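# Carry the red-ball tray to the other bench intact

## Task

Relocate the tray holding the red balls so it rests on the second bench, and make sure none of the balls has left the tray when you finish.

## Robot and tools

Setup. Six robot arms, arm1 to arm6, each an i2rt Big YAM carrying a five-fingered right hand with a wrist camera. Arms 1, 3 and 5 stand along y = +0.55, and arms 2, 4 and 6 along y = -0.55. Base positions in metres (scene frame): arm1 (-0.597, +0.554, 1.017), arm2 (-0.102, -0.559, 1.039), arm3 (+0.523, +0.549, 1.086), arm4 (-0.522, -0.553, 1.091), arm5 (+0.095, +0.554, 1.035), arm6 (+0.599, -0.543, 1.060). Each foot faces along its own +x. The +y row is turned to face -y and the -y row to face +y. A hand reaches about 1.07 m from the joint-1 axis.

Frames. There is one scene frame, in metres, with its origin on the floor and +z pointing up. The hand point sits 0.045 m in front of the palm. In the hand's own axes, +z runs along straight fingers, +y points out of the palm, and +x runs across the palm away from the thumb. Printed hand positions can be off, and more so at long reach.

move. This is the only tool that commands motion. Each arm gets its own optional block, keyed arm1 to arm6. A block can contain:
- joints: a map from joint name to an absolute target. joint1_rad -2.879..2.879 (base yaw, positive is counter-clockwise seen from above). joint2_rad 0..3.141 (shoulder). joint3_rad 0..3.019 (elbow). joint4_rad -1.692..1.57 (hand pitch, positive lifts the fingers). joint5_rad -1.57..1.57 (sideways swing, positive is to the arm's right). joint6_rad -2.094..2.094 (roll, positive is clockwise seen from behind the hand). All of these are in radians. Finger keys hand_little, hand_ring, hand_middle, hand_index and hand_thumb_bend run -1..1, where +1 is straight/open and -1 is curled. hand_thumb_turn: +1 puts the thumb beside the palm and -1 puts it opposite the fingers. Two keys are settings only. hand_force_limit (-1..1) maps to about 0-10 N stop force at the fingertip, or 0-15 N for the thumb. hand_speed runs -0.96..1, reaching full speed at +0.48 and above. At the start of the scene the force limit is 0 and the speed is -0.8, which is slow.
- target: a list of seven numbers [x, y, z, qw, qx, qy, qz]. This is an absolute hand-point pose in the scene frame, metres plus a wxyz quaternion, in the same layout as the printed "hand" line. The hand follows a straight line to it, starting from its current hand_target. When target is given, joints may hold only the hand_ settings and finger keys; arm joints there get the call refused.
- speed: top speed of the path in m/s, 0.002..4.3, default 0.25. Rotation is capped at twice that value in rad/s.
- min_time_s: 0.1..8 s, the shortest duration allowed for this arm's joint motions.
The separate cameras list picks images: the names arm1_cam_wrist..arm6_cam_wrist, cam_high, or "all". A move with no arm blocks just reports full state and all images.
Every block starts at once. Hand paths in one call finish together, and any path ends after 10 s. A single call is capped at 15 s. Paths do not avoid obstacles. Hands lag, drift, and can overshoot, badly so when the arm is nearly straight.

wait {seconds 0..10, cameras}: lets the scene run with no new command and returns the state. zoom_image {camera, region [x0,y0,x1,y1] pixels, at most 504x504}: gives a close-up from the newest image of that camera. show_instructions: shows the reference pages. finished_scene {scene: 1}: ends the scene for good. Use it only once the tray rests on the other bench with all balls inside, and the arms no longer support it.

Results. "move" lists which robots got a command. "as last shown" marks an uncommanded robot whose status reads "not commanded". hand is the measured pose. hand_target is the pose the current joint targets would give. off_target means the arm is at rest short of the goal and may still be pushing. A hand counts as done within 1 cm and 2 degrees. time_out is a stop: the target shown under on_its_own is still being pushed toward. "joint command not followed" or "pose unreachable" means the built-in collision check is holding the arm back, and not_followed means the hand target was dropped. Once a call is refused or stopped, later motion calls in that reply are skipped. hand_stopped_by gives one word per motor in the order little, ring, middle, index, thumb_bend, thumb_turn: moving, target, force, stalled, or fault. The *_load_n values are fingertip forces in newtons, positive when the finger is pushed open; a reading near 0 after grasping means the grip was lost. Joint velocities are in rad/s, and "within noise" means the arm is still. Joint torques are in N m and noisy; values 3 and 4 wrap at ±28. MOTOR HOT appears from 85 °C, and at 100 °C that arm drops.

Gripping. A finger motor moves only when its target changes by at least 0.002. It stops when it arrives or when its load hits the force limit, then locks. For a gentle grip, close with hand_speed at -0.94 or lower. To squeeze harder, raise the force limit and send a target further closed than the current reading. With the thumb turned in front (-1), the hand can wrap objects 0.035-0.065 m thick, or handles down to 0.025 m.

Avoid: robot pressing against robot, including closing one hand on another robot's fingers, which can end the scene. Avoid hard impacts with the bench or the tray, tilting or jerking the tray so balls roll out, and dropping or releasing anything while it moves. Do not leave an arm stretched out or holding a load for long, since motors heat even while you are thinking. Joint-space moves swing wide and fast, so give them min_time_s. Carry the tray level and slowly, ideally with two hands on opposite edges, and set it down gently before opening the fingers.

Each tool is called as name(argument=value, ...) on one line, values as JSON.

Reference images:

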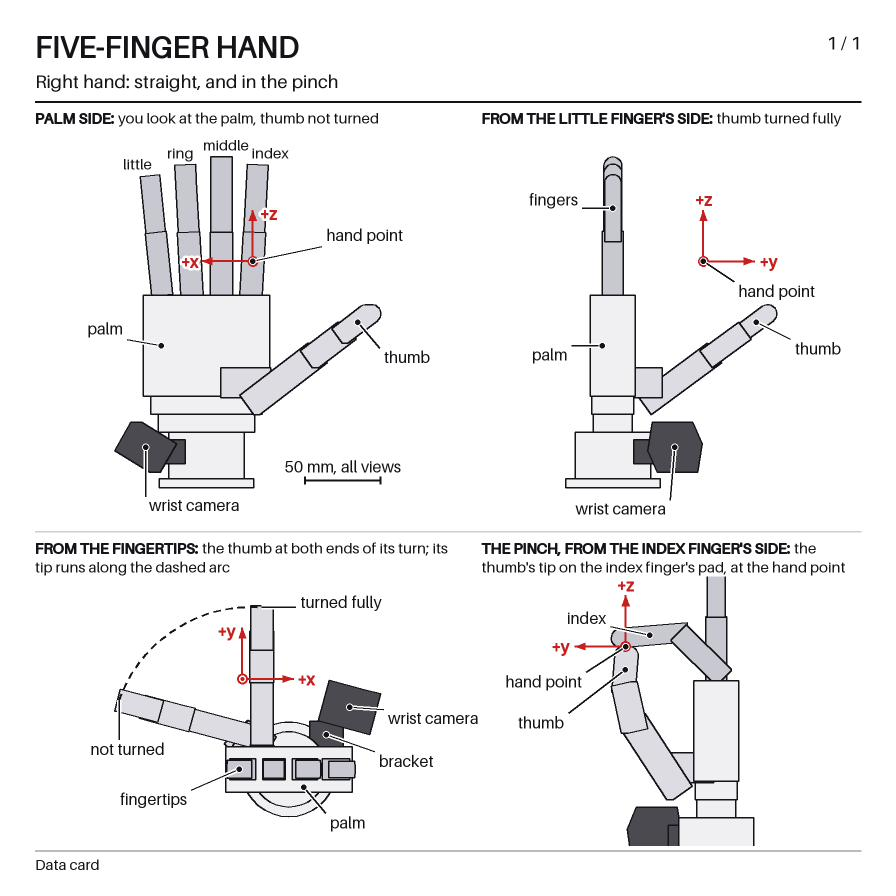

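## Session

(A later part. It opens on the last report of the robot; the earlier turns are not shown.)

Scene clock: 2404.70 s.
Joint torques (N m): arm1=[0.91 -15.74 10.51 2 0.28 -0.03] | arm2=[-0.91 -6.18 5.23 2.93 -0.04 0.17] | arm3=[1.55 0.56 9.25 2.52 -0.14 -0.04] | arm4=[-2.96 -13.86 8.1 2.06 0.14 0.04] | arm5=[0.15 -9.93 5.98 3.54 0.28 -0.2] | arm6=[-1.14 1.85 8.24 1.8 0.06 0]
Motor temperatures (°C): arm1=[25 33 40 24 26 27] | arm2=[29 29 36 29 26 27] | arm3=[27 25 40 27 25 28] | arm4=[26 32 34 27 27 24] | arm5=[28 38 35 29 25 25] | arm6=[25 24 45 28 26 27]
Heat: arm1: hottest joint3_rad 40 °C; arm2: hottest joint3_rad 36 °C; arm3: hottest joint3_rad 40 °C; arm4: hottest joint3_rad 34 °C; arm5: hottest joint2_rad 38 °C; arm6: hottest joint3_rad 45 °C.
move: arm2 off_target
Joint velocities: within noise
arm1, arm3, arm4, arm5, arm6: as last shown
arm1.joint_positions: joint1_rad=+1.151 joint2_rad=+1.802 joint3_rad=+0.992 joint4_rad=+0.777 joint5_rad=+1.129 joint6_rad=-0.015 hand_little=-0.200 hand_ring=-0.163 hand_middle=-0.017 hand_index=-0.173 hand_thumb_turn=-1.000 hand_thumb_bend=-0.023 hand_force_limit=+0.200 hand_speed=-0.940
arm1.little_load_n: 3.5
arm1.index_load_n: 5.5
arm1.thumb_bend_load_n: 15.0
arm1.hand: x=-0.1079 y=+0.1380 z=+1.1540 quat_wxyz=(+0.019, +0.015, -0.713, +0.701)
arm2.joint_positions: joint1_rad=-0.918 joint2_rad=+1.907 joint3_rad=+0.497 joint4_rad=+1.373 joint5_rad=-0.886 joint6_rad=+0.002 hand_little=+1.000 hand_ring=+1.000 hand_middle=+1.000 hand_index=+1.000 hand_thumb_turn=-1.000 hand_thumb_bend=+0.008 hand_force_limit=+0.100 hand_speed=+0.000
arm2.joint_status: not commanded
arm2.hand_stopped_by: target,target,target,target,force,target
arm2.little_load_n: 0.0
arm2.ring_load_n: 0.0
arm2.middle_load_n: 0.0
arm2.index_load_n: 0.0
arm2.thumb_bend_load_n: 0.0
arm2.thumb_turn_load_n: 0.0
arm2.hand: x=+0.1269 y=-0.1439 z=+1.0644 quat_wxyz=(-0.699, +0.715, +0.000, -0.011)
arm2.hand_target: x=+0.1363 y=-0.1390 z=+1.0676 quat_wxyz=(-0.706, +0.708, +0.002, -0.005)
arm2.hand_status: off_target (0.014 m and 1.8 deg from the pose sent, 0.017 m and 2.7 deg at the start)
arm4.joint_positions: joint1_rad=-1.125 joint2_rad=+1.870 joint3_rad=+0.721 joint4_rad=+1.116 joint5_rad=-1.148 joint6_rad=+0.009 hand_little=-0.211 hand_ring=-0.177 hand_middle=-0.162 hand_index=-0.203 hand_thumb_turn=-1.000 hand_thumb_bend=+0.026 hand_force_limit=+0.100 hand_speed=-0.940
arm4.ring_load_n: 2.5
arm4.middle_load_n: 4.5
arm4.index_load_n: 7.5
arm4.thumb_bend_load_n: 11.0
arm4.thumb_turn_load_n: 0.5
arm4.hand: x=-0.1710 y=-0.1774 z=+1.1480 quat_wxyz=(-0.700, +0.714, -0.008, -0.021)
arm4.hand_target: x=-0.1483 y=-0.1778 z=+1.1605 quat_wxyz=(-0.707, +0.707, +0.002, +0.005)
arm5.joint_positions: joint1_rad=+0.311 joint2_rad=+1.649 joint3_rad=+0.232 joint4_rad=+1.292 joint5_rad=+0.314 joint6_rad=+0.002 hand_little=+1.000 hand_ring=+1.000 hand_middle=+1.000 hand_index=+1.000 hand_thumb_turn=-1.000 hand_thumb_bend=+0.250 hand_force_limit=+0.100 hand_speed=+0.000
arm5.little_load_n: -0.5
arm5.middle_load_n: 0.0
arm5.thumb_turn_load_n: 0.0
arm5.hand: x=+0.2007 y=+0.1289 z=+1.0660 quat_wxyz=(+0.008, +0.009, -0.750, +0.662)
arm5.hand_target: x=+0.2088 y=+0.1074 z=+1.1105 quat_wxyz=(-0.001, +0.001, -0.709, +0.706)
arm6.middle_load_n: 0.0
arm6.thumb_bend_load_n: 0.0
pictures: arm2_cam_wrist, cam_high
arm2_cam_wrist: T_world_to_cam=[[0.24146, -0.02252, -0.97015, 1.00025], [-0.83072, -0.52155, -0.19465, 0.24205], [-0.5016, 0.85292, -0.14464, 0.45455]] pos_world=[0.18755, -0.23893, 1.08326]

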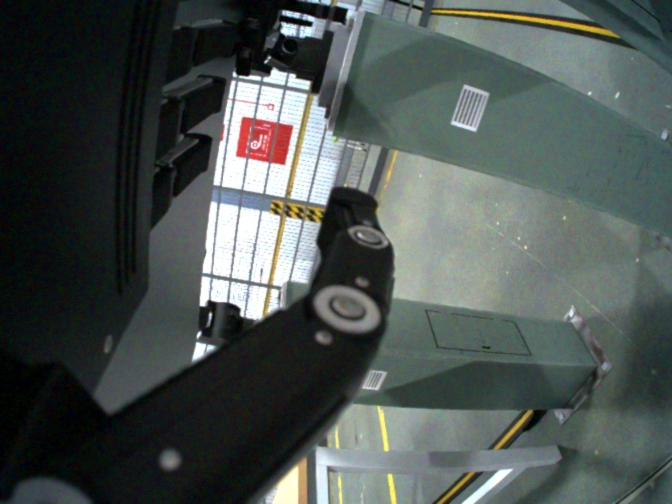

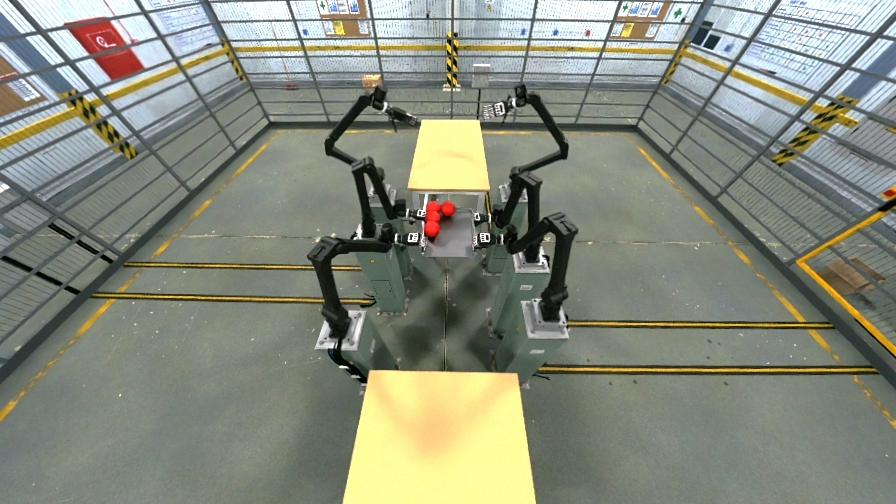

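move(arm2={"target":[0.136,-0.139,1.058,0.7071,-0.7071,0,0],"speed":0.04})

move(arm2={"target":[0.005,-0.139,1.058,0.7071,-0.7071,0,0],"speed":0.06}, cameras=["cam_high"])

zoom_image(camera="cam_high", region=[370, 130, 530, 270])

Scene clock: 2413.73 s.
Joint torques (N m): arm1=[1.49 -15.56 9.91 1.85 0.18 0.07] | arm2=[-0.91 -6.71 4.56 3.52 0.13 0.14] | arm3=[1.49 0.56 9.1 2.85 -0.1 -0.04] | arm4=[-2.9 -15.44 7.98 2.07 0 0.09] | arm5=[0.97 -9.35 6.13 3.77 0.21 -0.23] | arm6=[-1.14 1.85 8.24 1.78 0.06 0]
Motor temperatures (°C): arm1=[25 34 39 24 25 27] | arm2=[29 29 35 29 26 27] | arm3=[27 25 40 27 25 28] | arm4=[26 32 34 27 27 24] | arm5=[28 38 35 29 25 25] | arm6=[25 24 45 28 26 27]
Heat: arm1: hottest joint3_rad 39 °C; arm2: hottest joint3_rad 35 °C; arm3: hottest joint3_rad 40 °C; arm4: hottest joint3_rad 34 °C; arm5: hottest joint2_rad 38 °C; arm6: hottest joint3_rad 45 °C.
move: arm2 off_target
Joint velocities: within noise
arm1, arm3, arm4, arm5, arm6: as last shown
arm1.joint_positions: joint1_rad=+1.151 joint2_rad=+1.797 joint3_rad=+1.003 joint4_rad=+0.777 joint5_rad=+1.130 joint6_rad=-0.023 hand_little=-0.200 hand_ring=-0.163 hand_middle=-0.017 hand_index=-0.173 hand_thumb_turn=-1.000 hand_thumb_bend=-0.023 hand_force_limit=+0.200 hand_speed=-0.940
arm1.little_load_n: 7.5
arm1.ring_load_n: 5.0
arm1.index_load_n: 3.5
arm1.thumb_bend_load_n: 9.5
arm1.thumb_turn_load_n: 0.5
arm1.hand: x=-0.1054 y=+0.1364 z=+1.1614 quat_wxyz=(+0.018, +0.013, -0.710, +0.703)
arm1.hand_target: x=-0.0919 y=+0.1390 z=+1.1767 quat_wxyz=(+0.000, +0.001, -0.706, +0.708)
arm2.joint_positions: joint1_rad=-0.918 joint2_rad=+1.953 joint3_rad=+0.497 joint4_rad=+1.401 joint5_rad=-0.874 joint6_rad=+0.008 hand_little=+1.000 hand_ring=+1.000 hand_middle=+1.000 hand_index=+1.000 hand_thumb_turn=-1.000 hand_thumb_bend=+0.008 hand_force_limit=+0.100 hand_speed=+0.000
arm2.joint_status: not commanded
arm2.hand_stopped_by: target,target,target,target,force,target
arm2.little_load_n: 0.0
arm2.ring_load_n: 0.0
arm2.middle_load_n: -0.5
arm2.index_load_n: 0.0
arm2.thumb_bend_load_n: 0.5
arm2.thumb_turn_load_n: -0.5
arm2.hand: x=+0.1265 y=-0.1457 z=+1.0499 quat_wxyz=(-0.695, +0.719, -0.011, -0.014)
arm2.hand_target: x=+0.1359 y=-0.1391 z=+1.0584 quat_wxyz=(-0.707, +0.707, -0.003, -0.001)
arm2.hand_status: off_target (0.014 m and 2.8 deg from the pose sent, 0.012 m and 1.8 deg at the start)
arm4.joint_positions: joint1_rad=-1.126 joint2_rad=+1.887 joint3_rad=+0.721 joint4_rad=+1.116 joint5_rad=-1.141 joint6_rad=+0.003 hand_little=-0.211 hand_ring=-0.177 hand_middle=-0.162 hand_index=-0.203 hand_thumb_turn=-1.000 hand_thumb_bend=+0.026 hand_force_limit=+0.100 hand_speed=-0.940
arm4.ring_load_n: 1.5
arm4.middle_load_n: 6.0
arm4.index_load_n: 7.0
arm4.thumb_bend_load_n: 15.5
arm4.thumb_turn_load_n: 1.0
arm4.hand: x=-0.1700 y=-0.1783 z=+1.1400 quat_wxyz=(-0.697, +0.716, -0.014, -0.021)
arm4.hand_target: x=-0.1475 y=-0.1781 z=+1.1599 quat_wxyz=(-0.707, +0.707, +0.000, +0.006)
arm5.joint_positions: joint1_rad=+0.314 joint2_rad=+1.647 joint3_rad=+0.233 joint4_rad=+1.292 joint5_rad=+0.314 joint6_rad=-0.009 hand_little=+1.000 hand_ring=+1.000 hand_middle=+1.000 hand_index=+1.000 hand_thumb_turn=-1.000 hand_thumb_bend=+0.250 hand_force_limit=+0.100 hand_speed=+0.000
arm5.ring_load_n: -0.5
arm5.middle_load_n: -0.5
arm5.index_load_n: -0.5
arm5.hand: x=+0.2016 y=+0.1284 z=+1.0668 quat_wxyz=(+0.010, +0.014, -0.748, +0.663)
arm5.hand_target: x=+0.2099 y=+0.1071 z=+1.1110 quat_wxyz=(+0.001, +0.005, -0.708, +0.706)
arm6.thumb_bend_load_n: -0.5
arm6.thumb_turn_load_n: -0.5
pictures: none

Scene clock: 2416.53 s.
Joint torques (N m): arm1=[1.03 -14.86 9.57 1.85 0.15 0.15] | arm2=[0.21 -7.18 1.14 3.49 0.04 -0.12] | arm3=[1.44 0.91 9.31 2.52 -0.09 -0.06] | arm4=[-2.84 -16.09 7.92 2.07 -0.02 0.09] | arm5=[0.79 -9.7 6.16 3.54 0.17 -0.02] | arm6=[-1.14 1.85 8.24 1.8 0.06 0]
Motor temperatures (°C): arm1=[25 34 39 24 25 27] | arm2=[29 29 35 29 26 27] | arm3=[27 25 40 27 25 28] | arm4=[26 33 34 27 27 24] | arm5=[28 38 35 29 25 25] | arm6=[25 24 45 28 26 27]
Heat: arm1: hottest joint3_rad 39 °C; arm2: hottest joint3_rad 35 °C; arm3: hottest joint3_rad 40 °C; arm4: hottest joint3_rad 34 °C; arm5: hottest joint2_rad 38 °C; arm6: hottest joint3_rad 45 °C.
move: arm2 off_target
Joint velocities: within noise
arm1, arm3, arm4, arm5, arm6: as last shown
arm1.joint_positions: joint1_rad=+1.149 joint2_rad=+1.791 joint3_rad=+1.007 joint4_rad=+0.777 joint5_rad=+1.132 joint6_rad=-0.027 hand_little=-0.200 hand_ring=-0.163 hand_middle=-0.017 hand_index=-0.174 hand_thumb_turn=-1.000 hand_thumb_bend=-0.023 hand_force_limit=+0.200 hand_speed=-0.940
arm1.little_load_n: 10.5
arm1.ring_load_n: 5.5
arm1.index_load_n: 1.5
arm1.thumb_bend_load_n: 8.5
arm1.thumb_turn_load_n: 0.0
arm1.hand: x=-0.1053 y=+0.1350 z=+1.1670 quat_wxyz=(+0.017, +0.010, -0.709, +0.705)
arm1.hand_target: x=-0.0924 y=+0.1385 z=+1.1767 quat_wxyz=(+0.001, +0.000, -0.706, +0.708)
arm2.joint_positions: joint1_rad=-0.626 joint2_rad=+1.920 joint3_rad=+0.288 joint4_rad=+1.548 joint5_rad=-0.555 joint6_rad=+0.009 hand_little=+1.000 hand_ring=+1.000 hand_middle=+1.000 hand_index=+1.000 hand_thumb_turn=-1.000 hand_thumb_bend=+0.008 hand_force_limit=+0.100 hand_speed=+0.000
arm2.joint_status: not commanded
arm2.hand_stopped_by: target,target,target,target,force,target
arm2.little_load_n: 0.0
arm2.ring_load_n: 0.0
arm2.middle_load_n: 0.0
arm2.index_load_n: 0.0
arm2.thumb_bend_load_n: 0.0
arm2.thumb_turn_load_n: 0.0
arm2.hand: x=+0.0142 y=-0.1462 z=+1.0445 quat_wxyz=(-0.682, +0.731, -0.023, -0.005)
arm2.hand_target: x=+0.0120 y=-0.1415 z=+1.0583 quat_wxyz=(-0.698, +0.716, -0.003, +0.006)
arm2.hand_status: off_target (0.018 m and 4.7 deg from the pose sent, 0.122 m and 2.8 deg at the start; a joint's target at an end of its range on 39 of 84 steps)
arm4.joint_positions: joint1_rad=-1.126 joint2_rad=+1.893 joint3_rad=+0.721 joint4_rad=+1.116 joint5_rad=-1.141 joint6_rad=+0.003 hand_little=-0.211 hand_ring=-0.178 hand_middle=-0.162 hand_index=-0.203 hand_thumb_turn=-1.000 hand_thumb_bend=+0.027 hand_force_limit=+0.100 hand_speed=-0.940
arm4.ring_load_n: 0.0
arm4.index_load_n: 7.5
arm4.thumb_bend_load_n: 18.0
arm4.thumb_turn_load_n: 1.5
arm4.hand: x=-0.1704 y=-0.1785 z=+1.1372 quat_wxyz=(-0.696, +0.717, -0.016, -0.023)
arm4.hand_target: x=-0.1474 y=-0.1780 z=+1.1604 quat_wxyz=(-0.707, +0.707, +0.000, +0.006)
arm5.joint_positions: joint1_rad=+0.313 joint2_rad=+1.647 joint3_rad=+0.233 joint4_rad=+1.292 joint5_rad=+0.314 joint6_rad=-0.026 hand_little=+1.000 hand_ring=+1.000 hand_middle=+1.000 hand_index=+1.000 hand_thumb_turn=-1.000 hand_thumb_bend=+0.250 hand_force_limit=+0.100 hand_speed=+0.000
arm5.little_load_n: 0.0
arm5.ring_load_n: 0.0
arm5.hand: x=+0.1999 y=+0.1283 z=+1.0664 quat_wxyz=(+0.016, +0.020, -0.748, +0.663)
arm5.hand_target: x=+0.2091 y=+0.1069 z=+1.1110 quat_wxyz=(+0.002, +0.005, -0.708, +0.706)
arm6.thumb_bend_load_n: 0.0
arm6.thumb_turn_load_n: 0.0

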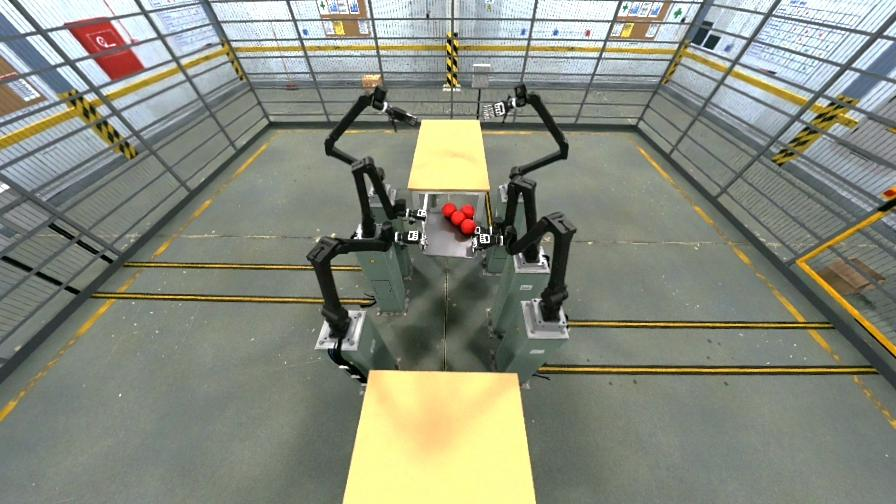

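Scaled by 3.150.

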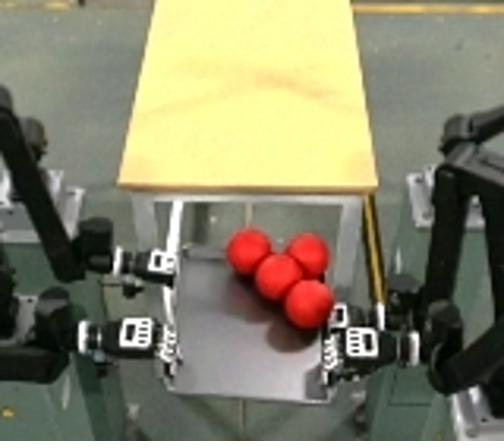

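move(arm2={"target":[0.02,-0.139,1.095,0.7071,-0.7071,0,0],"speed":0.04}, cameras=["cam_high"])

zoom_image(camera="cam_high", region=[370, 130, 530, 270])

Scene clock: 2425.20 s.
Joint torques (N m): arm1=[1.03 -15.21 9.47 1.98 0.18 0.13] | arm2=[-0.91 -9.76 3.44 3.26 -0.7 0.03] | arm3=[1.9 1.38 9.31 2.43 -0.06 -0.08] | arm4=[-2.84 -14.97 7.99 2.04 0.06 0.08] | arm5=[1.73 -9.41 6.35 3.38 0.16 -0.07] | arm6=[-1.14 1.85 8.24 1.8 0.06 0]
Motor temperatures (°C): arm1=[25 34 39 24 25 27] | arm2=[29 29 35 29 26 27] | arm3=[27 25 40 27 25 28] | arm4=[26 33 34 27 27 24] | arm5=[28 38 35 29 25 25] | arm6=[25 24 45 28 26 27]
Heat: arm1: hottest joint3_rad 39 °C; arm2: hottest joint3_rad 35 °C; arm3: hottest joint3_rad 40 °C; arm4: hottest joint3_rad 34 °C; arm5: hottest joint2_rad 38 °C; arm6: hottest joint3_rad 45 °C.
move: arm2 off_target
Joint velocities: within noise
arm1, arm4, arm5: as last shown
arm1.joint_positions: joint1_rad=+1.151 joint2_rad=+1.791 joint3_rad=+1.007 joint4_rad=+0.777 joint5_rad=+1.132 joint6_rad=-0.026 hand_little=-0.200 hand_ring=-0.163 hand_middle=-0.017 hand_index=-0.173 hand_thumb_turn=-1.000 hand_thumb_bend=-0.024 hand_force_limit=+0.200 hand_speed=-0.940
arm1.little_load_n: 7.0
arm1.ring_load_n: 5.0
arm1.index_load_n: 4.0
arm1.thumb_bend_load_n: 9.0
arm1.thumb_turn_load_n: -0.5
arm1.hand: x=-0.1046 y=+0.1357 z=+1.1671 quat_wxyz=(+0.016, +0.010, -0.709, +0.705)
arm1.hand_target: x=-0.0921 y=+0.1390 z=+1.1767 quat_wxyz=(+0.001, +0.001, -0.706, +0.708)
arm2.joint_positions: joint1_rad=-0.639 joint2_rad=+1.805 joint3_rad=+0.276 joint4_rad=+1.416 joint5_rad=-0.581 joint6_rad=+0.005 hand_little=+1.000 hand_ring=+1.000 hand_middle=+1.000 hand_index=+1.000 hand_thumb_turn=-1.000 hand_thumb_bend=+0.008 hand_force_limit=+0.100 hand_speed=+0.000
arm2.joint_status: not commanded
arm2.hand_stopped_by: target,target,target,target,force,target
arm2.little_load_n: 0.0
arm2.ring_load_n: 0.0
arm2.middle_load_n: -0.5
arm2.index_load_n: 0.0
arm2.thumb_bend_load_n: 0.0
arm2.thumb_turn_load_n: 0.5
arm2.hand: x=+0.0128 y=-0.1506 z=+1.0581 quat_wxyz=(-0.674, +0.739, -0.022, -0.015)
arm2.hand_target: x=+0.0203 y=-0.1397 z=+1.0927 quat_wxyz=(-0.707, +0.708, +0.003, +0.004)
arm2.hand_status: off_target (0.039 m and 6.1 deg from the pose sent, 0.051 m and 4.7 deg at the start)
arm3.joint_positions: joint1_rad=+0.060 joint2_rad=+0.645 joint3_rad=+1.351 joint4_rad=-1.208 joint5_rad=-0.095 joint6_rad=-1.018 hand_little=+1.000 hand_ring=+1.000 hand_middle=+1.000 hand_index=+1.000 hand_thumb_turn=+1.000 hand_thumb_bend=+1.000 hand_force_limit=+0.000 hand_speed=-0.800
arm3.joint_status: not commanded
arm3.hand_stopped_by: target,target,target,target,target,target
arm3.little_load_n: 0.0
arm3.ring_load_n: 0.0
arm3.middle_load_n: 0.0
arm3.index_load_n: -0.5
arm3.thumb_bend_load_n: 0.0
arm3.thumb_turn_load_n: 0.0
arm3.hand: x=+0.5279 y=+0.2895 z=+1.5665 quat_wxyz=(+0.190, +0.472, -0.717, +0.476)
arm3.hand_target: x=+0.5278 y=+0.2899 z=+1.5768 quat_wxyz=(+0.195, +0.469, -0.712, +0.484)
arm3.hand_status: not commanded
arm4.joint_positions: joint1_rad=-1.126 joint2_rad=+1.882 joint3_rad=+0.722 joint4_rad=+1.116 joint5_rad=-1.151 joint6_rad=+0.014 hand_little=-0.211 hand_ring=-0.178 hand_middle=-0.162 hand_index=-0.203 hand_thumb_turn=-1.000 hand_thumb_bend=+0.027 hand_force_limit=+0.100 hand_speed=-0.940
arm4.middle_load_n: 3.5
arm4.index_load_n: 8.0
arm4.thumb_bend_load_n: 16.0
arm4.thumb_turn_load_n: 2.5
arm4.hand: x=-0.1715 y=-0.1782 z=+1.1430 quat_wxyz=(-0.698, +0.715, -0.013, -0.026)
arm4.hand_target: x=-0.1494 y=-0.1780 z=+1.1607 quat_wxyz=(-0.707, +0.707, +0.000, +0.000)
arm5.joint_positions: joint1_rad=+0.314 joint2_rad=+1.640 joint3_rad=+0.233 joint4_rad=+1.294 joint5_rad=+0.315 joint6_rad=-0.019 hand_little=+1.000 hand_ring=+1.000 hand_middle=+1.000 hand_index=+1.000 hand_thumb_turn=-1.000 hand_thumb_bend=+0.250 hand_force_limit=+0.100 hand_speed=+0.000
arm5.ring_load_n: -0.5
arm5.hand: x=+0.2009 y=+0.1276 z=+1.0701 quat_wxyz=(+0.014, +0.017, -0.745, +0.666)
arm5.hand_target: x=+0.2100 y=+0.1069 z=+1.1119 quat_wxyz=(-0.001, +0.002, -0.707, +0.707)
arm6.joint_positions: joint1_rad=-0.234 joint2_rad=+0.617 joint3_rad=+1.415 joint4_rad=-1.189 joint5_rad=+0.058 joint6_rad=-1.321 hand_little=+1.000 hand_ring=+1.000 hand_middle=+1.000 hand_index=+1.000 hand_thumb_turn=+1.000 hand_thumb_bend=+1.000 hand_force_limit=+0.000 hand_speed=-0.800
arm6.joint_status: not commanded
arm6.hand_stopped_by: target,target,target,target,target,target
arm6.little_load_n: 0.0
arm6.ring_load_n: 0.0
arm6.middle_load_n: 0.0
arm6.index_load_n: 0.0
arm6.thumb_bend_load_n: 0.0
arm6.thumb_turn_load_n: 0.0
arm6.hand: x=+0.6998 y=-0.3152 z=+1.5986 quat_wxyz=(-0.386, +0.707, +0.432, +0.406)
arm6.hand_target: x=+0.6993 y=-0.3171 z=+1.6089 quat_wxyz=(-0.393, +0.702, +0.428, +0.413)
arm6.hand_status: not commanded

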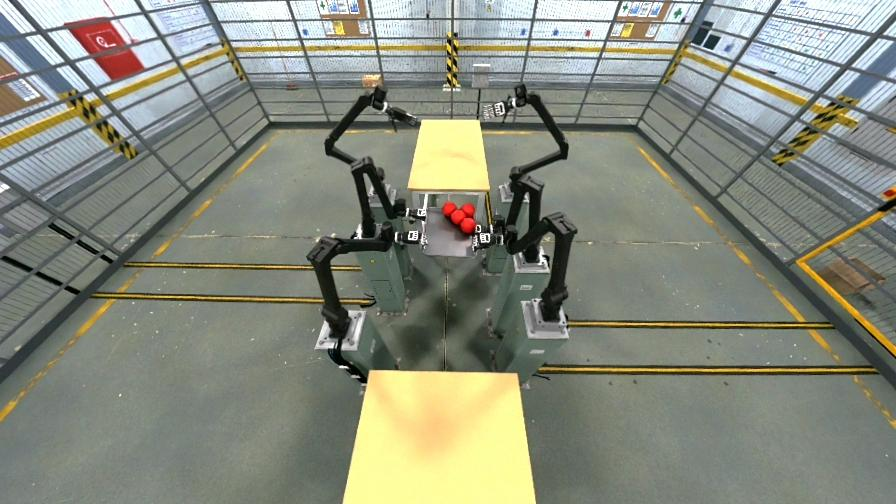

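Scaled by 3.150.

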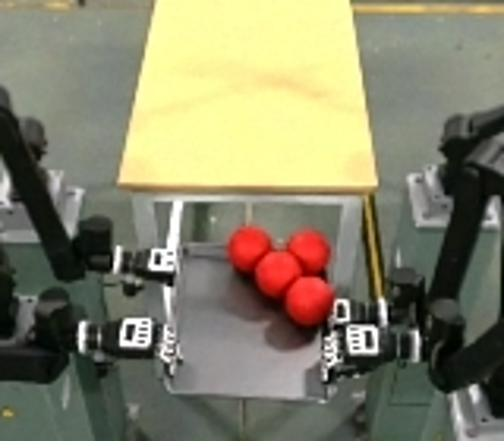

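move(arm2={"target":[0.022,-0.139,1.112,0.7071,-0.7071,0,0],"speed":0.03}, cameras=["cam_high"])

zoom_image(camera="cam_high", region=[370, 130, 530, 270])

Scene clock: 2431.07 s.
Joint torques (N m): arm1=[0.79 -14.74 9.5 1.96 0.2 0.11] | arm2=[-1.14 -9.82 4.51 3.69 -0.86 0.24] | arm3=[1.9 0.21 9.24 2.47 -0.13 -0.08] | arm4=[-2.73 -13.8 7.84 2.04 0.25 0] | arm5=[0.62 -9.52 6.34 3.71 0.11 -0.04] | arm6=[-1.14 1.85 8.24 1.8 0.06 0]
Motor temperatures (°C): arm1=[25 34 39 24 25 27] | arm2=[29 29 35 29 26 27] | arm3=[27 25 40 27 25 28] | arm4=[26 33 34 27 27 24] | arm5=[28 38 35 29 25 25] | arm6=[25 24 45 28 26 27]
Heat: arm1: hottest joint3_rad 39 °C; arm2: hottest joint3_rad 35 °C; arm3: hottest joint3_rad 40 °C; arm4: hottest joint3_rad 34 °C; arm5: hottest joint2_rad 38 °C; arm6: hottest joint3_rad 45 °C.
move: arm2 off_target
Joint velocities: within noise
arm1, arm3, arm4, arm5, arm6: as last shown
arm1.joint_positions: joint1_rad=+1.152 joint2_rad=+1.791 joint3_rad=+1.007 joint4_rad=+0.777 joint5_rad=+1.130 joint6_rad=-0.026 hand_little=-0.200 hand_ring=-0.163 hand_middle=-0.017 hand_index=-0.173 hand_thumb_turn=-1.000 hand_thumb_bend=-0.024 hand_force_limit=+0.200 hand_speed=-0.940
arm1.little_load_n: 5.0
arm1.index_load_n: 5.5
arm1.thumb_bend_load_n: 10.5
arm1.thumb_turn_load_n: 0.0
arm1.hand: x=-0.1036 y=+0.1365 z=+1.1671 quat_wxyz=(+0.015, +0.011, -0.709, +0.705)
arm1.hand_target: x=-0.0921 y=+0.1389 z=+1.1767 quat_wxyz=(+0.001, +0.001, -0.706, +0.708)
arm2.joint_positions: joint1_rad=-0.643 joint2_rad=+1.723 joint3_rad=+0.274 joint4_rad=+1.317 joint5_rad=-0.584 joint6_rad=-0.008 hand_little=+1.000 hand_ring=+1.000 hand_middle=+1.000 hand_index=+1.000 hand_thumb_turn=-1.000 hand_thumb_bend=+0.008 hand_force_limit=+0.100 hand_speed=+0.000
arm2.joint_status: not commanded
arm2.hand_stopped_by: target,target,target,target,force,target
arm2.little_load_n: 0.5
arm2.ring_load_n: 0.0
arm2.middle_load_n: 0.0
arm2.index_load_n: 0.0
arm2.thumb_bend_load_n: 0.0
arm2.thumb_turn_load_n: 0.0
arm2.hand: x=+0.0144 y=-0.1517 z=+1.0673 quat_wxyz=(-0.668, +0.744, -0.022, -0.014)
arm2.hand_target: x=+0.0217 y=-0.1393 z=+1.1095 quat_wxyz=(-0.707, +0.707, +0.000, +0.001)
arm2.hand_status: off_target (0.047 m and 6.9 deg from the pose sent, 0.056 m and 6.1 deg at the start)
arm3.index_load_n: 0.0
arm4.joint_positions: joint1_rad=-1.128 joint2_rad=+1.869 joint3_rad=+0.725 joint4_rad=+1.117 joint5_rad=-1.155 joint6_rad=+0.023 hand_little=-0.211 hand_ring=-0.178 hand_middle=-0.162 hand_index=-0.203 hand_thumb_turn=-1.000 hand_thumb_bend=+0.027 hand_force_limit=+0.100 hand_speed=-0.940
arm4.middle_load_n: 2.5
arm4.index_load_n: 8.5
arm4.thumb_bend_load_n: 13.5
arm4.thumb_turn_load_n: 3.0
arm4.hand: x=-0.1702 y=-0.1778 z=+1.1506 quat_wxyz=(-0.701, +0.713, -0.009, -0.025)
arm4.hand_target: x=-0.1495 y=-0.1781 z=+1.1612 quat_wxyz=(-0.707, +0.707, +0.001, +0.000)
arm5.joint_positions: joint1_rad=+0.317 joint2_rad=+1.638 joint3_rad=+0.233 joint4_rad=+1.294 joint5_rad=+0.315 joint6_rad=-0.016 hand_little=+1.000 hand_ring=+1.000 hand_middle=+1.000 hand_index=+1.000 hand_thumb_turn=-1.000 hand_thumb_bend=+0.250 hand_force_limit=+0.100 hand_speed=+0.000
arm5.ring_load_n: 0.0
arm5.middle_load_n: 0.0
arm5.index_load_n: 0.0
arm5.thumb_turn_load_n: 0.5
arm5.hand: x=+0.2024 y=+0.1277 z=+1.0709 quat_wxyz=(+0.011, +0.016, -0.745, +0.667)
arm5.hand_target: x=+0.2116 y=+0.1073 z=+1.1116 quat_wxyz=(-0.003, +0.003, -0.707, +0.707)

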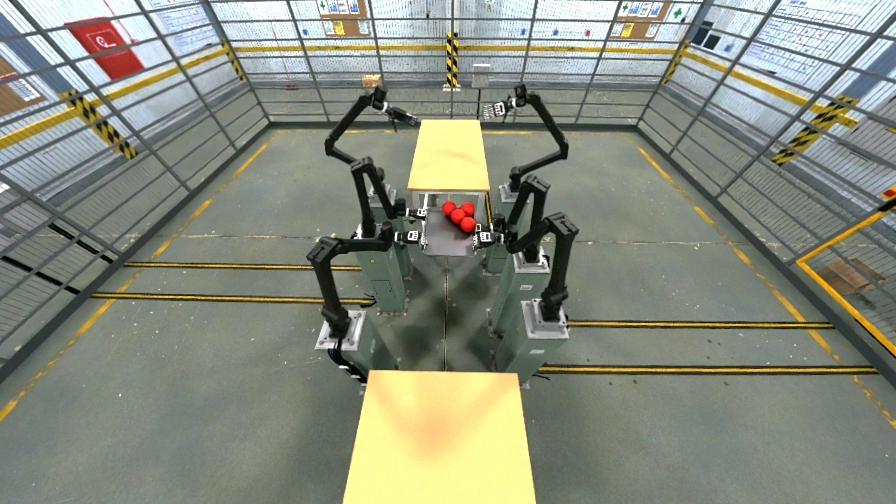

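Scaled by 3.150.

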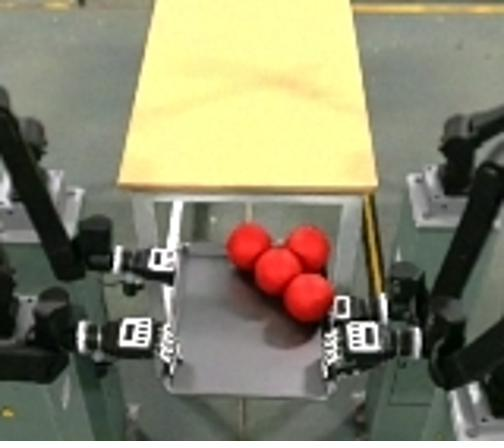

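move(arm2={"target":[0.022,-0.139,1.124,0.7071,-0.7071,0,0],"speed":0.03}, arm4={"target":[-0.149,-0.1776,1.168,0.7071,-0.7071,0,0],"speed":0.03}, arm6={"target":[0.38,-0.34,1.42,0.7071,-0.7071,0,0],"speed":0.25,"joints":{"hand_speed":0,"hand_force_limit":-0.6,"hand_thumb_turn":-1,"hand_thumb_bend":0.2,"hand_little":0.1,"hand_ring":0.1,"hand_middle":0.1,"hand_index":0.1}}, cameras=["cam_high"])

zoom_image(camera="cam_high", region=[370, 130, 530, 270])

Scene clock: 2493.87 s.
Joint torques (N m): arm1=[0.79 -14.8 9.52 1.72 0.17 0.13] | arm2=[-1.08 -9.82 5.29 3.79 -0.92 0.27] | arm3=[0.79 1.14 9.26 2.43 -0.1 -0.04] | arm4=[-2.67 -13.8 8.02 1.16 0.34 -0.04] | arm5=[0.85 -8.82 6.16 3.58 0.17 -0.06] | arm6=[-0.21 -0.26 8.43 1.95 0.05 -0.12]
Motor temperatures (°C): arm1=[25 34 39 24 25 27] | arm2=[29 31 34 30 28 27] | arm3=[27 25 40 27 25 28] | arm4=[26 32 35 27 27 24] | arm5=[28 37 35 29 25 25] | arm6=[25 24 46 28 26 27]
Heat: arm1: hottest joint3_rad 39 °C; arm2: hottest joint3_rad 34 °C; arm3: hottest joint3_rad 40 °C; arm4: hottest joint3_rad 35 °C; arm5: hottest joint2_rad 37 °C; arm6: hottest joint3_rad 46 °C.
move: arm2 off_target; arm4 off_target; arm6 done
Joint velocities: within noise
arm1.joint_positions: joint1_rad=+1.152 joint2_rad=+1.791 joint3_rad=+1.007 joint4_rad=+0.777 joint5_rad=+1.130 joint6_rad=-0.026 hand_little=-0.200 hand_ring=-0.163 hand_middle=-0.017 hand_index=-0.173 hand_thumb_turn=-1.000 hand_thumb_bend=-0.024 hand_force_limit=+0.200 hand_speed=-0.940
arm1.joint_status: not commanded
arm1.hand_stopped_by: force,force,force,force,force,target
arm1.little_load_n: 4.5
arm1.ring_load_n: 5.5
arm1.middle_load_n: 0.0
arm1.index_load_n: 6.5
arm1.thumb_bend_load_n: 13.0
arm1.thumb_turn_load_n: 0.0
arm1.hand: x=-0.1036 y=+0.1365 z=+1.1671 quat_wxyz=(+0.015, +0.011, -0.709, +0.705)
arm1.hand_target: x=-0.0925 y=+0.1384 z=+1.1767 quat_wxyz=(+0.001, +0.001, -0.706, +0.708)
arm1.hand_status: not commanded
arm2.joint_positions: joint1_rad=-0.645 joint2_rad=+1.660 joint3_rad=+0.273 joint4_rad=+1.248 joint5_rad=-0.584 joint6_rad=-0.011 hand_little=+1.000 hand_ring=+1.000 hand_middle=+1.000 hand_index=+1.000 hand_thumb_turn=-1.000 hand_thumb_bend=+0.008 hand_force_limit=+0.100 hand_speed=+0.000
arm2.joint_status: not commanded
arm2.hand_stopped_by: target,target,target,target,force,target
arm2.little_load_n: 0.0
arm2.ring_load_n: 0.0
arm2.middle_load_n: 0.0
arm2.index_load_n: 0.0
arm2.thumb_bend_load_n: 0.0
arm2.thumb_turn_load_n: 0.0
arm2.hand: x=+0.0147 y=-0.1524 z=+1.0763 quat_wxyz=(-0.665, +0.746, -0.023, -0.014)
arm2.hand_target: x=+0.0211 y=-0.1394 z=+1.1208 quat_wxyz=(-0.706, +0.708, +0.000, +0.000)
arm2.hand_status: off_target (0.050 m and 7.3 deg from the pose sent, 0.059 m and 6.9 deg at the start)
arm3, arm5: as last shown
arm4.joint_positions: joint1_rad=-1.129 joint2_rad=+1.850 joint3_rad=+0.725 joint4_rad=+1.117 joint5_rad=-1.155 joint6_rad=+0.027 hand_little=-0.211 hand_ring=-0.178 hand_middle=-0.162 hand_index=-0.203 hand_thumb_turn=-1.000 hand_thumb_bend=+0.027 hand_force_limit=+0.100 hand_speed=-0.940
arm4.joint_status: not commanded
arm4.hand_stopped_by: force,force,force,force,force,target
arm4.little_load_n: 0.0
arm4.ring_load_n: 0.0
arm4.middle_load_n: 2.0
arm4.index_load_n: 9.0
arm4.thumb_bend_load_n: 11.0
arm4.thumb_turn_load_n: 2.0
arm4.hand: x=-0.1688 y=-0.1778 z=+1.1592 quat_wxyz=(-0.704, +0.710, -0.005, -0.020)
arm4.hand_target: x=-0.1489 y=-0.1781 z=+1.1682 quat_wxyz=(-0.707, +0.707, +0.000, +0.001)
arm4.hand_status: off_target (0.022 m and 2.4 deg from the pose sent, 0.027 m and 3.1 deg at the start)
arm5.joint_positions: joint1_rad=+0.317 joint2_rad=+1.637 joint3_rad=+0.233 joint4_rad=+1.294 joint5_rad=+0.315 joint6_rad=-0.016 hand_little=+1.000 hand_ring=+1.000 hand_middle=+1.000 hand_index=+1.000 hand_thumb_turn=-1.000 hand_thumb_bend=+0.250 hand_force_limit=+0.100 hand_speed=+0.000
arm5.little_load_n: -0.5
arm5.middle_load_n: -0.5
arm5.thumb_turn_load_n: 0.0
arm5.hand: x=+0.2024 y=+0.1276 z=+1.0715 quat_wxyz=(+0.011, +0.016, -0.745, +0.667)
arm5.hand_target: x=+0.2116 y=+0.1073 z=+1.1121 quat_wxyz=(-0.003, +0.002, -0.707, +0.707)
arm6.joint_positions: joint1_rad=+1.460 joint2_rad=+0.530 joint3_rad=+0.647 joint4_rad=-0.172 joint5_rad=+1.497 joint6_rad=+0.042 hand_little=+0.100 hand_ring=+0.100 hand_middle=+0.100 hand_index=+0.100 hand_thumb_turn=-1.000 hand_thumb_bend=+0.200 hand_force_limit=-0.600 hand_speed=+0.000
arm6.joint_status: all done
arm6.hand_stopped_by: target,target,target,target,target,target
arm6.little_load_n: 0.0
arm6.ring_load_n: 0.0
arm6.middle_load_n: 0.0
arm6.index_load_n: 0.0
arm6.thumb_bend_load_n: 0.0
arm6.thumb_turn_load_n: 0.0
arm6.hand: x=+0.3808 y=-0.3369 z=+1.4172 quat_wxyz=(-0.707, +0.707, +0.010, +0.009)
arm6.hand_target: x=+0.3793 y=-0.3394 z=+1.4210 quat_wxyz=(-0.708, +0.706, +0.009, -0.001)
arm6.hand_status: done (0.004 m and 1.6 deg from the pose sent, 0.367 m and 78.8 deg at the start)

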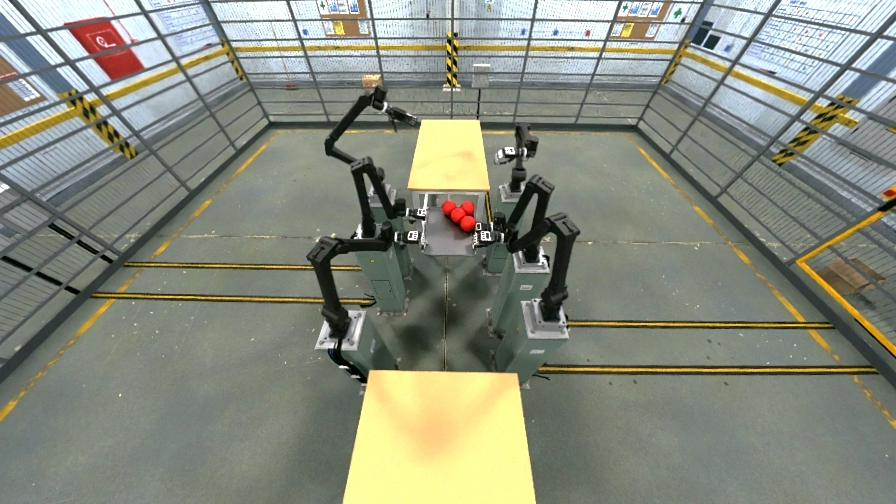

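Scaled by 3.150.

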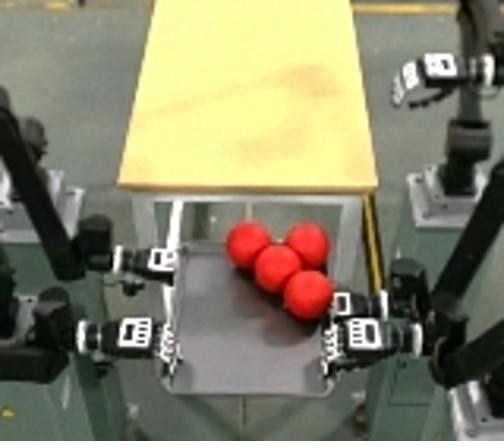

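move(arm2={"target":[0.022,-0.139,1.136,0.7071,-0.7071,0,0],"speed":0.03}, arm4={"target":[-0.149,-0.1776,1.173,0.7071,-0.7071,0,0],"speed":0.03}, cameras=["cam_high"])

zoom_image(camera="cam_high", region=[370, 130, 530, 270])

Scene clock: 2504.30 s.
Joint torques (N m): arm1=[0.73 -15.33 9.42 1.89 0.19 0.11] | arm2=[-0.97 -9.99 6.19 3.81 -0.95 0.3] | arm3=[1.08 0.79 9.43 2.74 -0.11 -0.06] | arm4=[-2.55 -13.22 8.16 0.9 0.34 -0.05] | arm5=[0.91 -9.64 6.37 3.47 0.17 -0.03] | arm6=[-0.21 -0.26 8.46 1.92 0.05 -0.12]
Motor temperatures (°C): arm1=[25 34 39 24 25 27] | arm2=[29 30 34 30 28 27] | arm3=[27 25 40 27 25 28] | arm4=[26 33 35 26 27 24] | arm5=[28 37 35 29 25 25] | arm6=[25 24 46 28 26 27]
Heat: arm1: hottest joint3_rad 39 °C; arm2: hottest joint3_rad 34 °C; arm3: hottest joint3_rad 40 °C; arm4: hottest joint3_rad 35 °C; arm5: hottest joint2_rad 37 °C; arm6: hottest joint3_rad 46 °C.
move: arm2 off_target; arm4 off_target
Joint velocities: within noise
arm1, arm3, arm6: as last shown
arm1.joint_positions: joint1_rad=+1.154 joint2_rad=+1.791 joint3_rad=+1.007 joint4_rad=+0.777 joint5_rad=+1.130 joint6_rad=-0.026 hand_little=-0.200 hand_ring=-0.163 hand_middle=-0.017 hand_index=-0.173 hand_thumb_turn=-1.000 hand_thumb_bend=-0.024 hand_force_limit=+0.200 hand_speed=-0.940
arm1.little_load_n: 3.5
arm1.middle_load_n: 1.0
arm1.index_load_n: 7.0
arm1.thumb_bend_load_n: 16.0
arm1.hand: x=-0.1030 y=+0.1373 z=+1.1671 quat_wxyz=(+0.014, +0.011, -0.709, +0.705)
arm1.hand_target: x=-0.0919 y=+0.1391 z=+1.1767 quat_wxyz=(+0.000, +0.001, -0.706, +0.708)
arm2.joint_positions: joint1_rad=-0.646 joint2_rad=+1.599 joint3_rad=+0.273 joint4_rad=+1.179 joint5_rad=-0.584 joint6_rad=-0.014 hand_little=+1.000 hand_ring=+1.000 hand_middle=+1.000 hand_index=+1.000 hand_thumb_turn=-1.000 hand_thumb_bend=+0.008 hand_force_limit=+0.100 hand_speed=+0.000
arm2.joint_status: not commanded
arm2.hand_stopped_by: target,target,target,target,force,target
arm2.little_load_n: 0.0
arm2.ring_load_n: -0.5
arm2.middle_load_n: -0.5
arm2.index_load_n: 0.0
arm2.thumb_bend_load_n: 0.0
arm2.thumb_turn_load_n: 0.0
arm2.hand: x=+0.0149 y=-0.1532 z=+1.0851 quat_wxyz=(-0.663, +0.748, -0.024, -0.014)
arm2.hand_target: x=+0.0215 y=-0.1393 z=+1.1329 quat_wxyz=(-0.707, +0.708, +0.000, +0.000)
arm2.hand_status: off_target (0.053 m and 7.6 deg from the pose sent, 0.062 m and 7.3 deg at the start)
arm4.joint_positions: joint1_rad=-1.129 joint2_rad=+1.832 joint3_rad=+0.725 joint4_rad=+1.108 joint5_rad=-1.155 joint6_rad=+0.029 hand_little=-0.211 hand_ring=-0.178 hand_middle=-0.162 hand_index=-0.203 hand_thumb_turn=-1.000 hand_thumb_bend=+0.027 hand_force_limit=+0.100 hand_speed=-0.940
arm4.joint_status: not commanded
arm4.hand_stopped_by: force,force,force,force,force,target
arm4.little_load_n: 0.0
arm4.ring_load_n: 0.0
arm4.middle_load_n: 1.0
arm4.index_load_n: 9.0
arm4.thumb_bend_load_n: 9.5
arm4.thumb_turn_load_n: 2.5
arm4.hand: x=-0.1685 y=-0.1776 z=+1.1665 quat_wxyz=(-0.705, +0.709, -0.003, -0.017)
arm4.hand_target: x=-0.1494 y=-0.1778 z=+1.1729 quat_wxyz=(-0.707, +0.707, +0.000, +0.000)
arm4.hand_status: off_target (0.021 m and 2.0 deg from the pose sent, 0.024 m and 2.4 deg at the start)
arm5.joint_positions: joint1_rad=+0.317 joint2_rad=+1.635 joint3_rad=+0.233 joint4_rad=+1.294 joint5_rad=+0.315 joint6_rad=-0.015 hand_little=+1.000 hand_ring=+1.000 hand_middle=+1.000 hand_index=+1.000 hand_thumb_turn=-1.000 hand_thumb_bend=+0.250 hand_force_limit=+0.100 hand_speed=+0.000
arm5.joint_status: not commanded
arm5.hand_stopped_by: target,target,target,target,target,target
arm5.little_load_n: -1.0
arm5.ring_load_n: -0.5
arm5.middle_load_n: 0.0
arm5.index_load_n: 0.0
arm5.thumb_bend_load_n: 0.0
arm5.thumb_turn_load_n: 0.0
arm5.hand: x=+0.2026 y=+0.1275 z=+1.0722 quat_wxyz=(+0.010, +0.016, -0.744, +0.668)
arm5.hand_target: x=+0.2117 y=+0.1073 z=+1.1120 quat_wxyz=(-0.003, +0.002, -0.707, +0.707)
arm5.hand_status: not commanded
arm6.joint_positions: joint1_rad=+1.460 joint2_rad=+0.530 joint3_rad=+0.647 joint4_rad=-0.170 joint5_rad=+1.497 joint6_rad=+0.039 hand_little=+0.100 hand_ring=+0.100 hand_middle=+0.100 hand_index=+0.100 hand_thumb_turn=-1.000 hand_thumb_bend=+0.200 hand_force_limit=-0.600 hand_speed=+0.000
arm6.thumb_turn_load_n: -0.5
arm6.hand: x=+0.3809 y=-0.3369 z=+1.4173 quat_wxyz=(-0.707, +0.707, +0.010, +0.010)
arm6.hand_target: x=+0.3794 y=-0.3394 z=+1.4211 quat_wxyz=(-0.708, +0.706, +0.009, -0.001)

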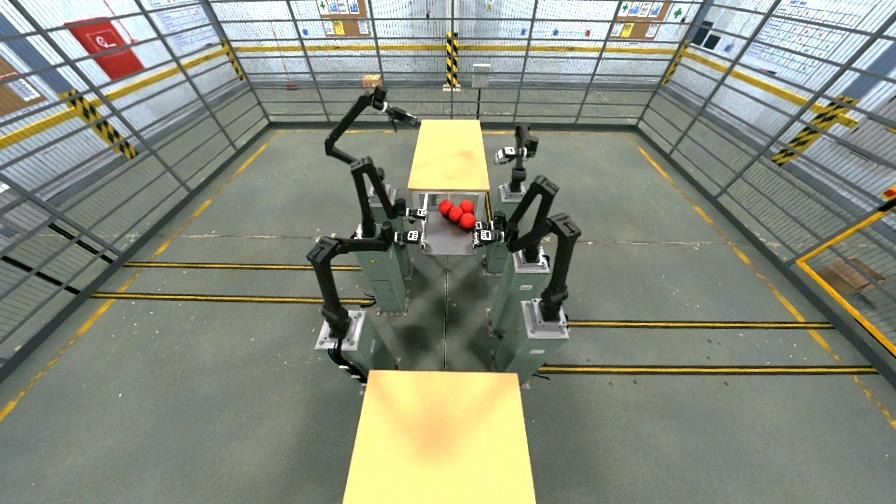

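Scaled by 3.150.

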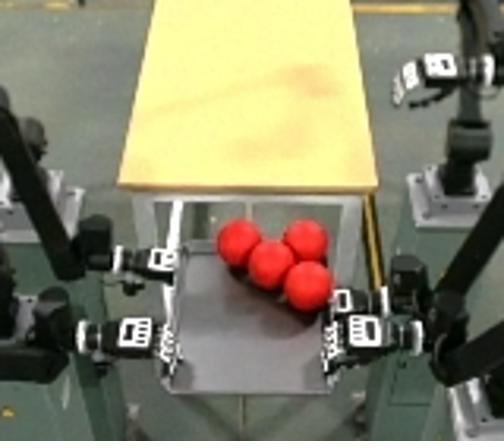

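move(arm2={"target":[0.022,-0.139,1.143,0.7071,-0.7071,0,0],"speed":0.03}, arm4={"target":[-0.149,-0.1776,1.176,0.7071,-0.7071,0,0],"speed":0.03}, cameras=["cam_high"])

zoom_image(camera="cam_high", region=[370, 130, 530, 270])

Scene clock: 2511.20 s.
Joint torques (N m): arm1=[0.62 -14.97 9.37 1.85 0.23 0.08] | arm2=[-0.91 -8.76 7.02 3.7 -0.92 0.3] | arm3=[1.03 0.79 9.1 2.71 -0.08 -0.05] | arm4=[-2.55 -12.34 8.09 0.61 0.39 -0.08] | arm5=[0.73 -8.7 6.23 3.84 0.13 -0.04] | arm6=[-0.26 -0.26 8.46 1.91 0.05 -0.12]
Motor temperatures (°C): arm1=[25 34 39 24 25 27] | arm2=[29 30 34 30 28 27] | arm3=[27 25 40 27 25 28] | arm4=[26 33 35 26 27 24] | arm5=[28 37 35 29 25 25] | arm6=[25 24 46 28 26 27]
Heat: arm1: hottest joint3_rad 39 °C; arm2: hottest joint3_rad 34 °C; arm3: hottest joint3_rad 40 °C; arm4: hottest joint3_rad 35 °C; arm5: hottest joint2_rad 37 °C; arm6: hottest joint3_rad 46 °C.
move: arm2 off_target; arm4 off_target
Joint velocities: within noise
arm1, arm3, arm5, arm6: as last shown
arm1.joint_positions: joint1_rad=+1.154 joint2_rad=+1.791 joint3_rad=+1.007 joint4_rad=+0.777 joint5_rad=+1.130 joint6_rad=-0.026 hand_little=-0.200 hand_ring=-0.163 hand_middle=-0.017 hand_index=-0.173 hand_thumb_turn=-1.000 hand_thumb_bend=-0.022 hand_force_limit=+0.200 hand_speed=-0.940
arm1.little_load_n: 2.0
arm1.middle_load_n: 3.5
arm1.index_load_n: 6.0
arm1.thumb_bend_load_n: 21.0
arm1.hand_target: x=-0.0925 y=+0.1385 z=+1.1767 quat_wxyz=(+0.001, +0.001, -0.706, +0.708)
arm2.joint_positions: joint1_rad=-0.648 joint2_rad=+1.550 joint3_rad=+0.271 joint4_rad=+1.143 joint5_rad=-0.585 joint6_rad=-0.014 hand_little=+1.000 hand_ring=+1.000 hand_middle=+1.000 hand_index=+1.000 hand_thumb_turn=-1.000 hand_thumb_bend=+0.008 hand_force_limit=+0.100 hand_speed=+0.000
arm2.joint_status: not commanded
arm2.hand_stopped_by: target,target,target,target,force,target
arm2.little_load_n: 0.0
arm2.ring_load_n: -0.5
arm2.middle_load_n: 0.0
arm2.index_load_n: -0.5
arm2.thumb_bend_load_n: 0.0
arm2.thumb_turn_load_n: 0.0
arm2.hand: x=+0.0151 y=-0.1534 z=+1.0959 quat_wxyz=(-0.667, +0.745, -0.022, -0.011)
arm2.hand_target: x=+0.0210 y=-0.1392 z=+1.1408 quat_wxyz=(-0.707, +0.707, +0.001, -0.001)
arm2.hand_status: off_target (0.050 m and 7.0 deg from the pose sent, 0.060 m and 7.6 deg at the start)
arm4.joint_positions: joint1_rad=-1.129 joint2_rad=+1.815 joint3_rad=+0.728 joint4_rad=+1.110 joint5_rad=-1.157 joint6_rad=+0.035 hand_little=-0.211 hand_ring=-0.178 hand_middle=-0.163 hand_index=-0.202 hand_thumb_turn=-1.000 hand_thumb_bend=+0.025 hand_force_limit=+0.100 hand_speed=-0.940
arm4.joint_status: not commanded
arm4.hand_stopped_by: force,force,force,force,force,target
arm4.little_load_n: 0.0
arm4.ring_load_n: 0.0
arm4.middle_load_n: 0.5
arm4.index_load_n: 9.5
arm4.thumb_bend_load_n: 7.0
arm4.thumb_turn_load_n: 2.5
arm4.hand: x=-0.1672 y=-0.1767 z=+1.1755 quat_wxyz=(-0.708, +0.706, +0.003, -0.013)
arm4.hand_target: x=-0.1496 y=-0.1778 z=+1.1761 quat_wxyz=(-0.708, +0.707, +0.000, +0.000)
arm4.hand_status: off_target (0.018 m and 1.6 deg from the pose sent, 0.022 m and 2.0 deg at the start)
arm5.joint_positions: joint1_rad=+0.319 joint2_rad=+1.635 joint3_rad=+0.233 joint4_rad=+1.294 joint5_rad=+0.317 joint6_rad=-0.013 hand_little=+1.000 hand_ring=+1.000 hand_middle=+1.000 hand_index=+1.000 hand_thumb_turn=-1.000 hand_thumb_bend=+0.250 hand_force_limit=+0.100 hand_speed=+0.000
arm5.little_load_n: -0.5
arm5.ring_load_n: 0.0
arm5.thumb_bend_load_n: 0.5
arm5.hand: x=+0.2030 y=+0.1276 z=+1.0722 quat_wxyz=(+0.010, +0.015, -0.744, +0.668)
arm5.hand_target: x=+0.2124 y=+0.1075 z=+1.1120 quat_wxyz=(-0.004, +0.003, -0.707, +0.707)
arm6.thumb_turn_load_n: 0.0

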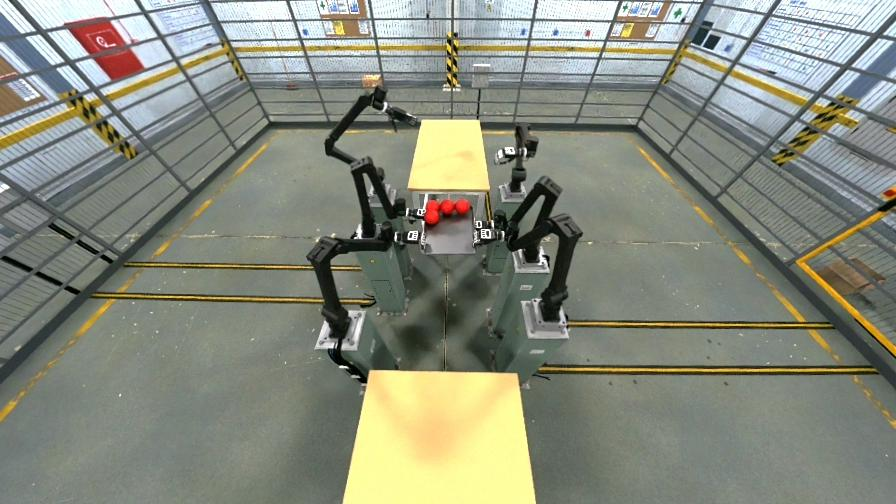

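Scaled by 3.150.

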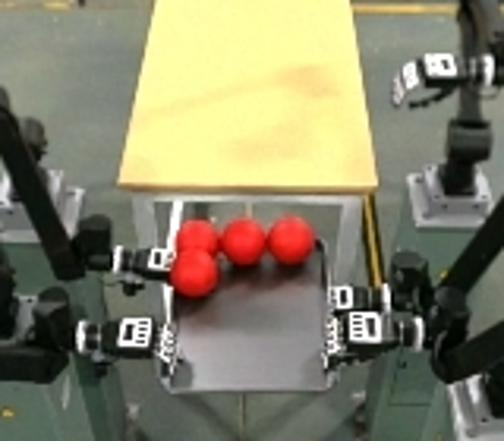

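move(arm6={"target":[0.15,-0.24,1.29,0.7071,-0.7071,0,0],"speed":0.2}, cameras=["cam_high","arm6_cam_wrist"])

zoom_image(camera="cam_high", region=[370, 130, 530, 270])

Scene clock: 2530.13 s.
Joint torques (N m): arm1=[0.79 -14.74 9.57 1.72 0.22 0.13] | arm2=[-0.91 -8.7 7.04 3.62 -0.93 0.31] | arm3=[1.03 0.73 9.31 2.39 -0.1 -0.03] | arm4=[-2.55 -12.34 8.1 0.59 0.39 -0.08] | arm5=[1.08 -8.12 6.27 3.77 0.12 -0.05] | arm6=[-2.61 -9.17 9.69 2.09 -0.12 -0.12]
Motor temperatures (°C): arm1=[25 34 39 24 25 27] | arm2=[29 31 34 30 28 27] | arm3=[27 25 40 27 25 28] | arm4=[26 33 34 26 27 24] | arm5=[28 38 35 29 25 25] | arm6=[25 24 46 28 26 27]
Heat: arm1: hottest joint3_rad 39 °C; arm2: hottest joint3_rad 34 °C; arm3: hottest joint3_rad 40 °C; arm4: hottest joint3_rad 34 °C; arm5: hottest joint2_rad 38 °C; arm6: hottest joint3_rad 46 °C.
move: arm6 off_target
Joint velocities: within noise
arm1, arm2, arm3, arm4, arm5: as last shown
arm1.index_load_n: 6.5
arm2.ring_load_n: 0.0
arm2.index_load_n: 0.0
arm3.index_load_n: -0.5
arm4.middle_load_n: 0.0
arm5.ring_load_n: -0.5
arm5.thumb_bend_load_n: 0.0
arm6.joint_positions: joint1_rad=+1.294 joint2_rad=+1.429 joint3_rad=+0.796 joint4_rad=+0.543 joint5_rad=+1.324 joint6_rad=+0.059 hand_little=+0.100 hand_ring=+0.100 hand_middle=+0.100 hand_index=+0.100 hand_thumb_turn=-1.000 hand_thumb_bend=+0.200 hand_force_limit=-0.600 hand_speed=+0.000
arm6.joint_status: not commanded
arm6.hand_stopped_by: target,target,target,target,target,target
arm6.little_load_n: 0.0
arm6.ring_load_n: 0.0
arm6.middle_load_n: 0.0
arm6.index_load_n: 0.0
arm6.thumb_bend_load_n: 0.0
arm6.thumb_turn_load_n: 0.0
arm6.hand: x=+0.1595 y=-0.2524 z=+1.2716 quat_wxyz=(-0.701, +0.713, +0.018, +0.012)
arm6.hand_target: x=+0.1505 y=-0.2422 z=+1.2857 quat_wxyz=(-0.705, +0.709, +0.003, +0.004)
arm6.hand_status: off_target (0.024 m and 2.7 deg from the pose sent, 0.281 m and 1.6 deg at the start)
pictures: arm6_cam_wrist, cam_high
arm6_cam_wrist: T_world_to_cam=[[0.34723, -0.00214, -0.93778, 1.13274], [-0.78598, -0.54613, -0.28978, 0.35363], [-0.51153, 0.83769, -0.19132, 0.65061]] pos_world=[0.21743, -0.34946, 1.2892]

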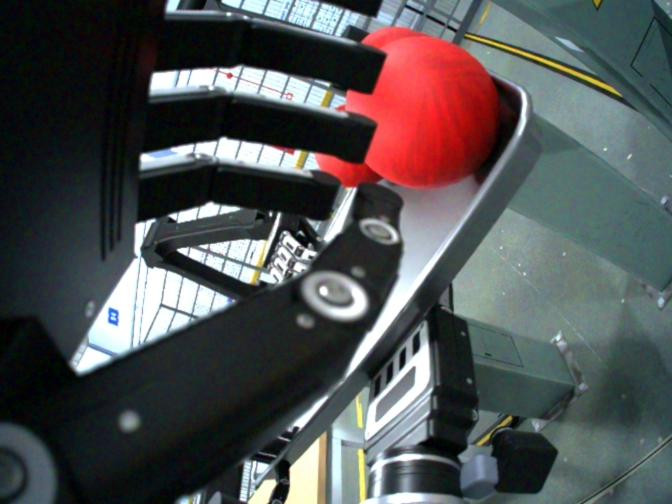

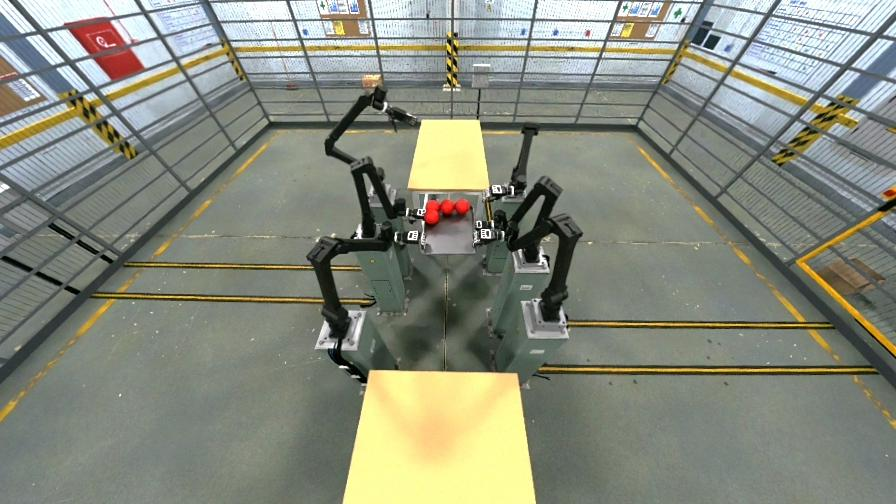

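Scaled by 3.150.

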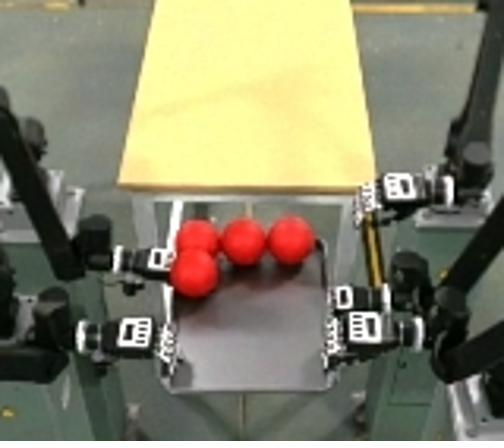

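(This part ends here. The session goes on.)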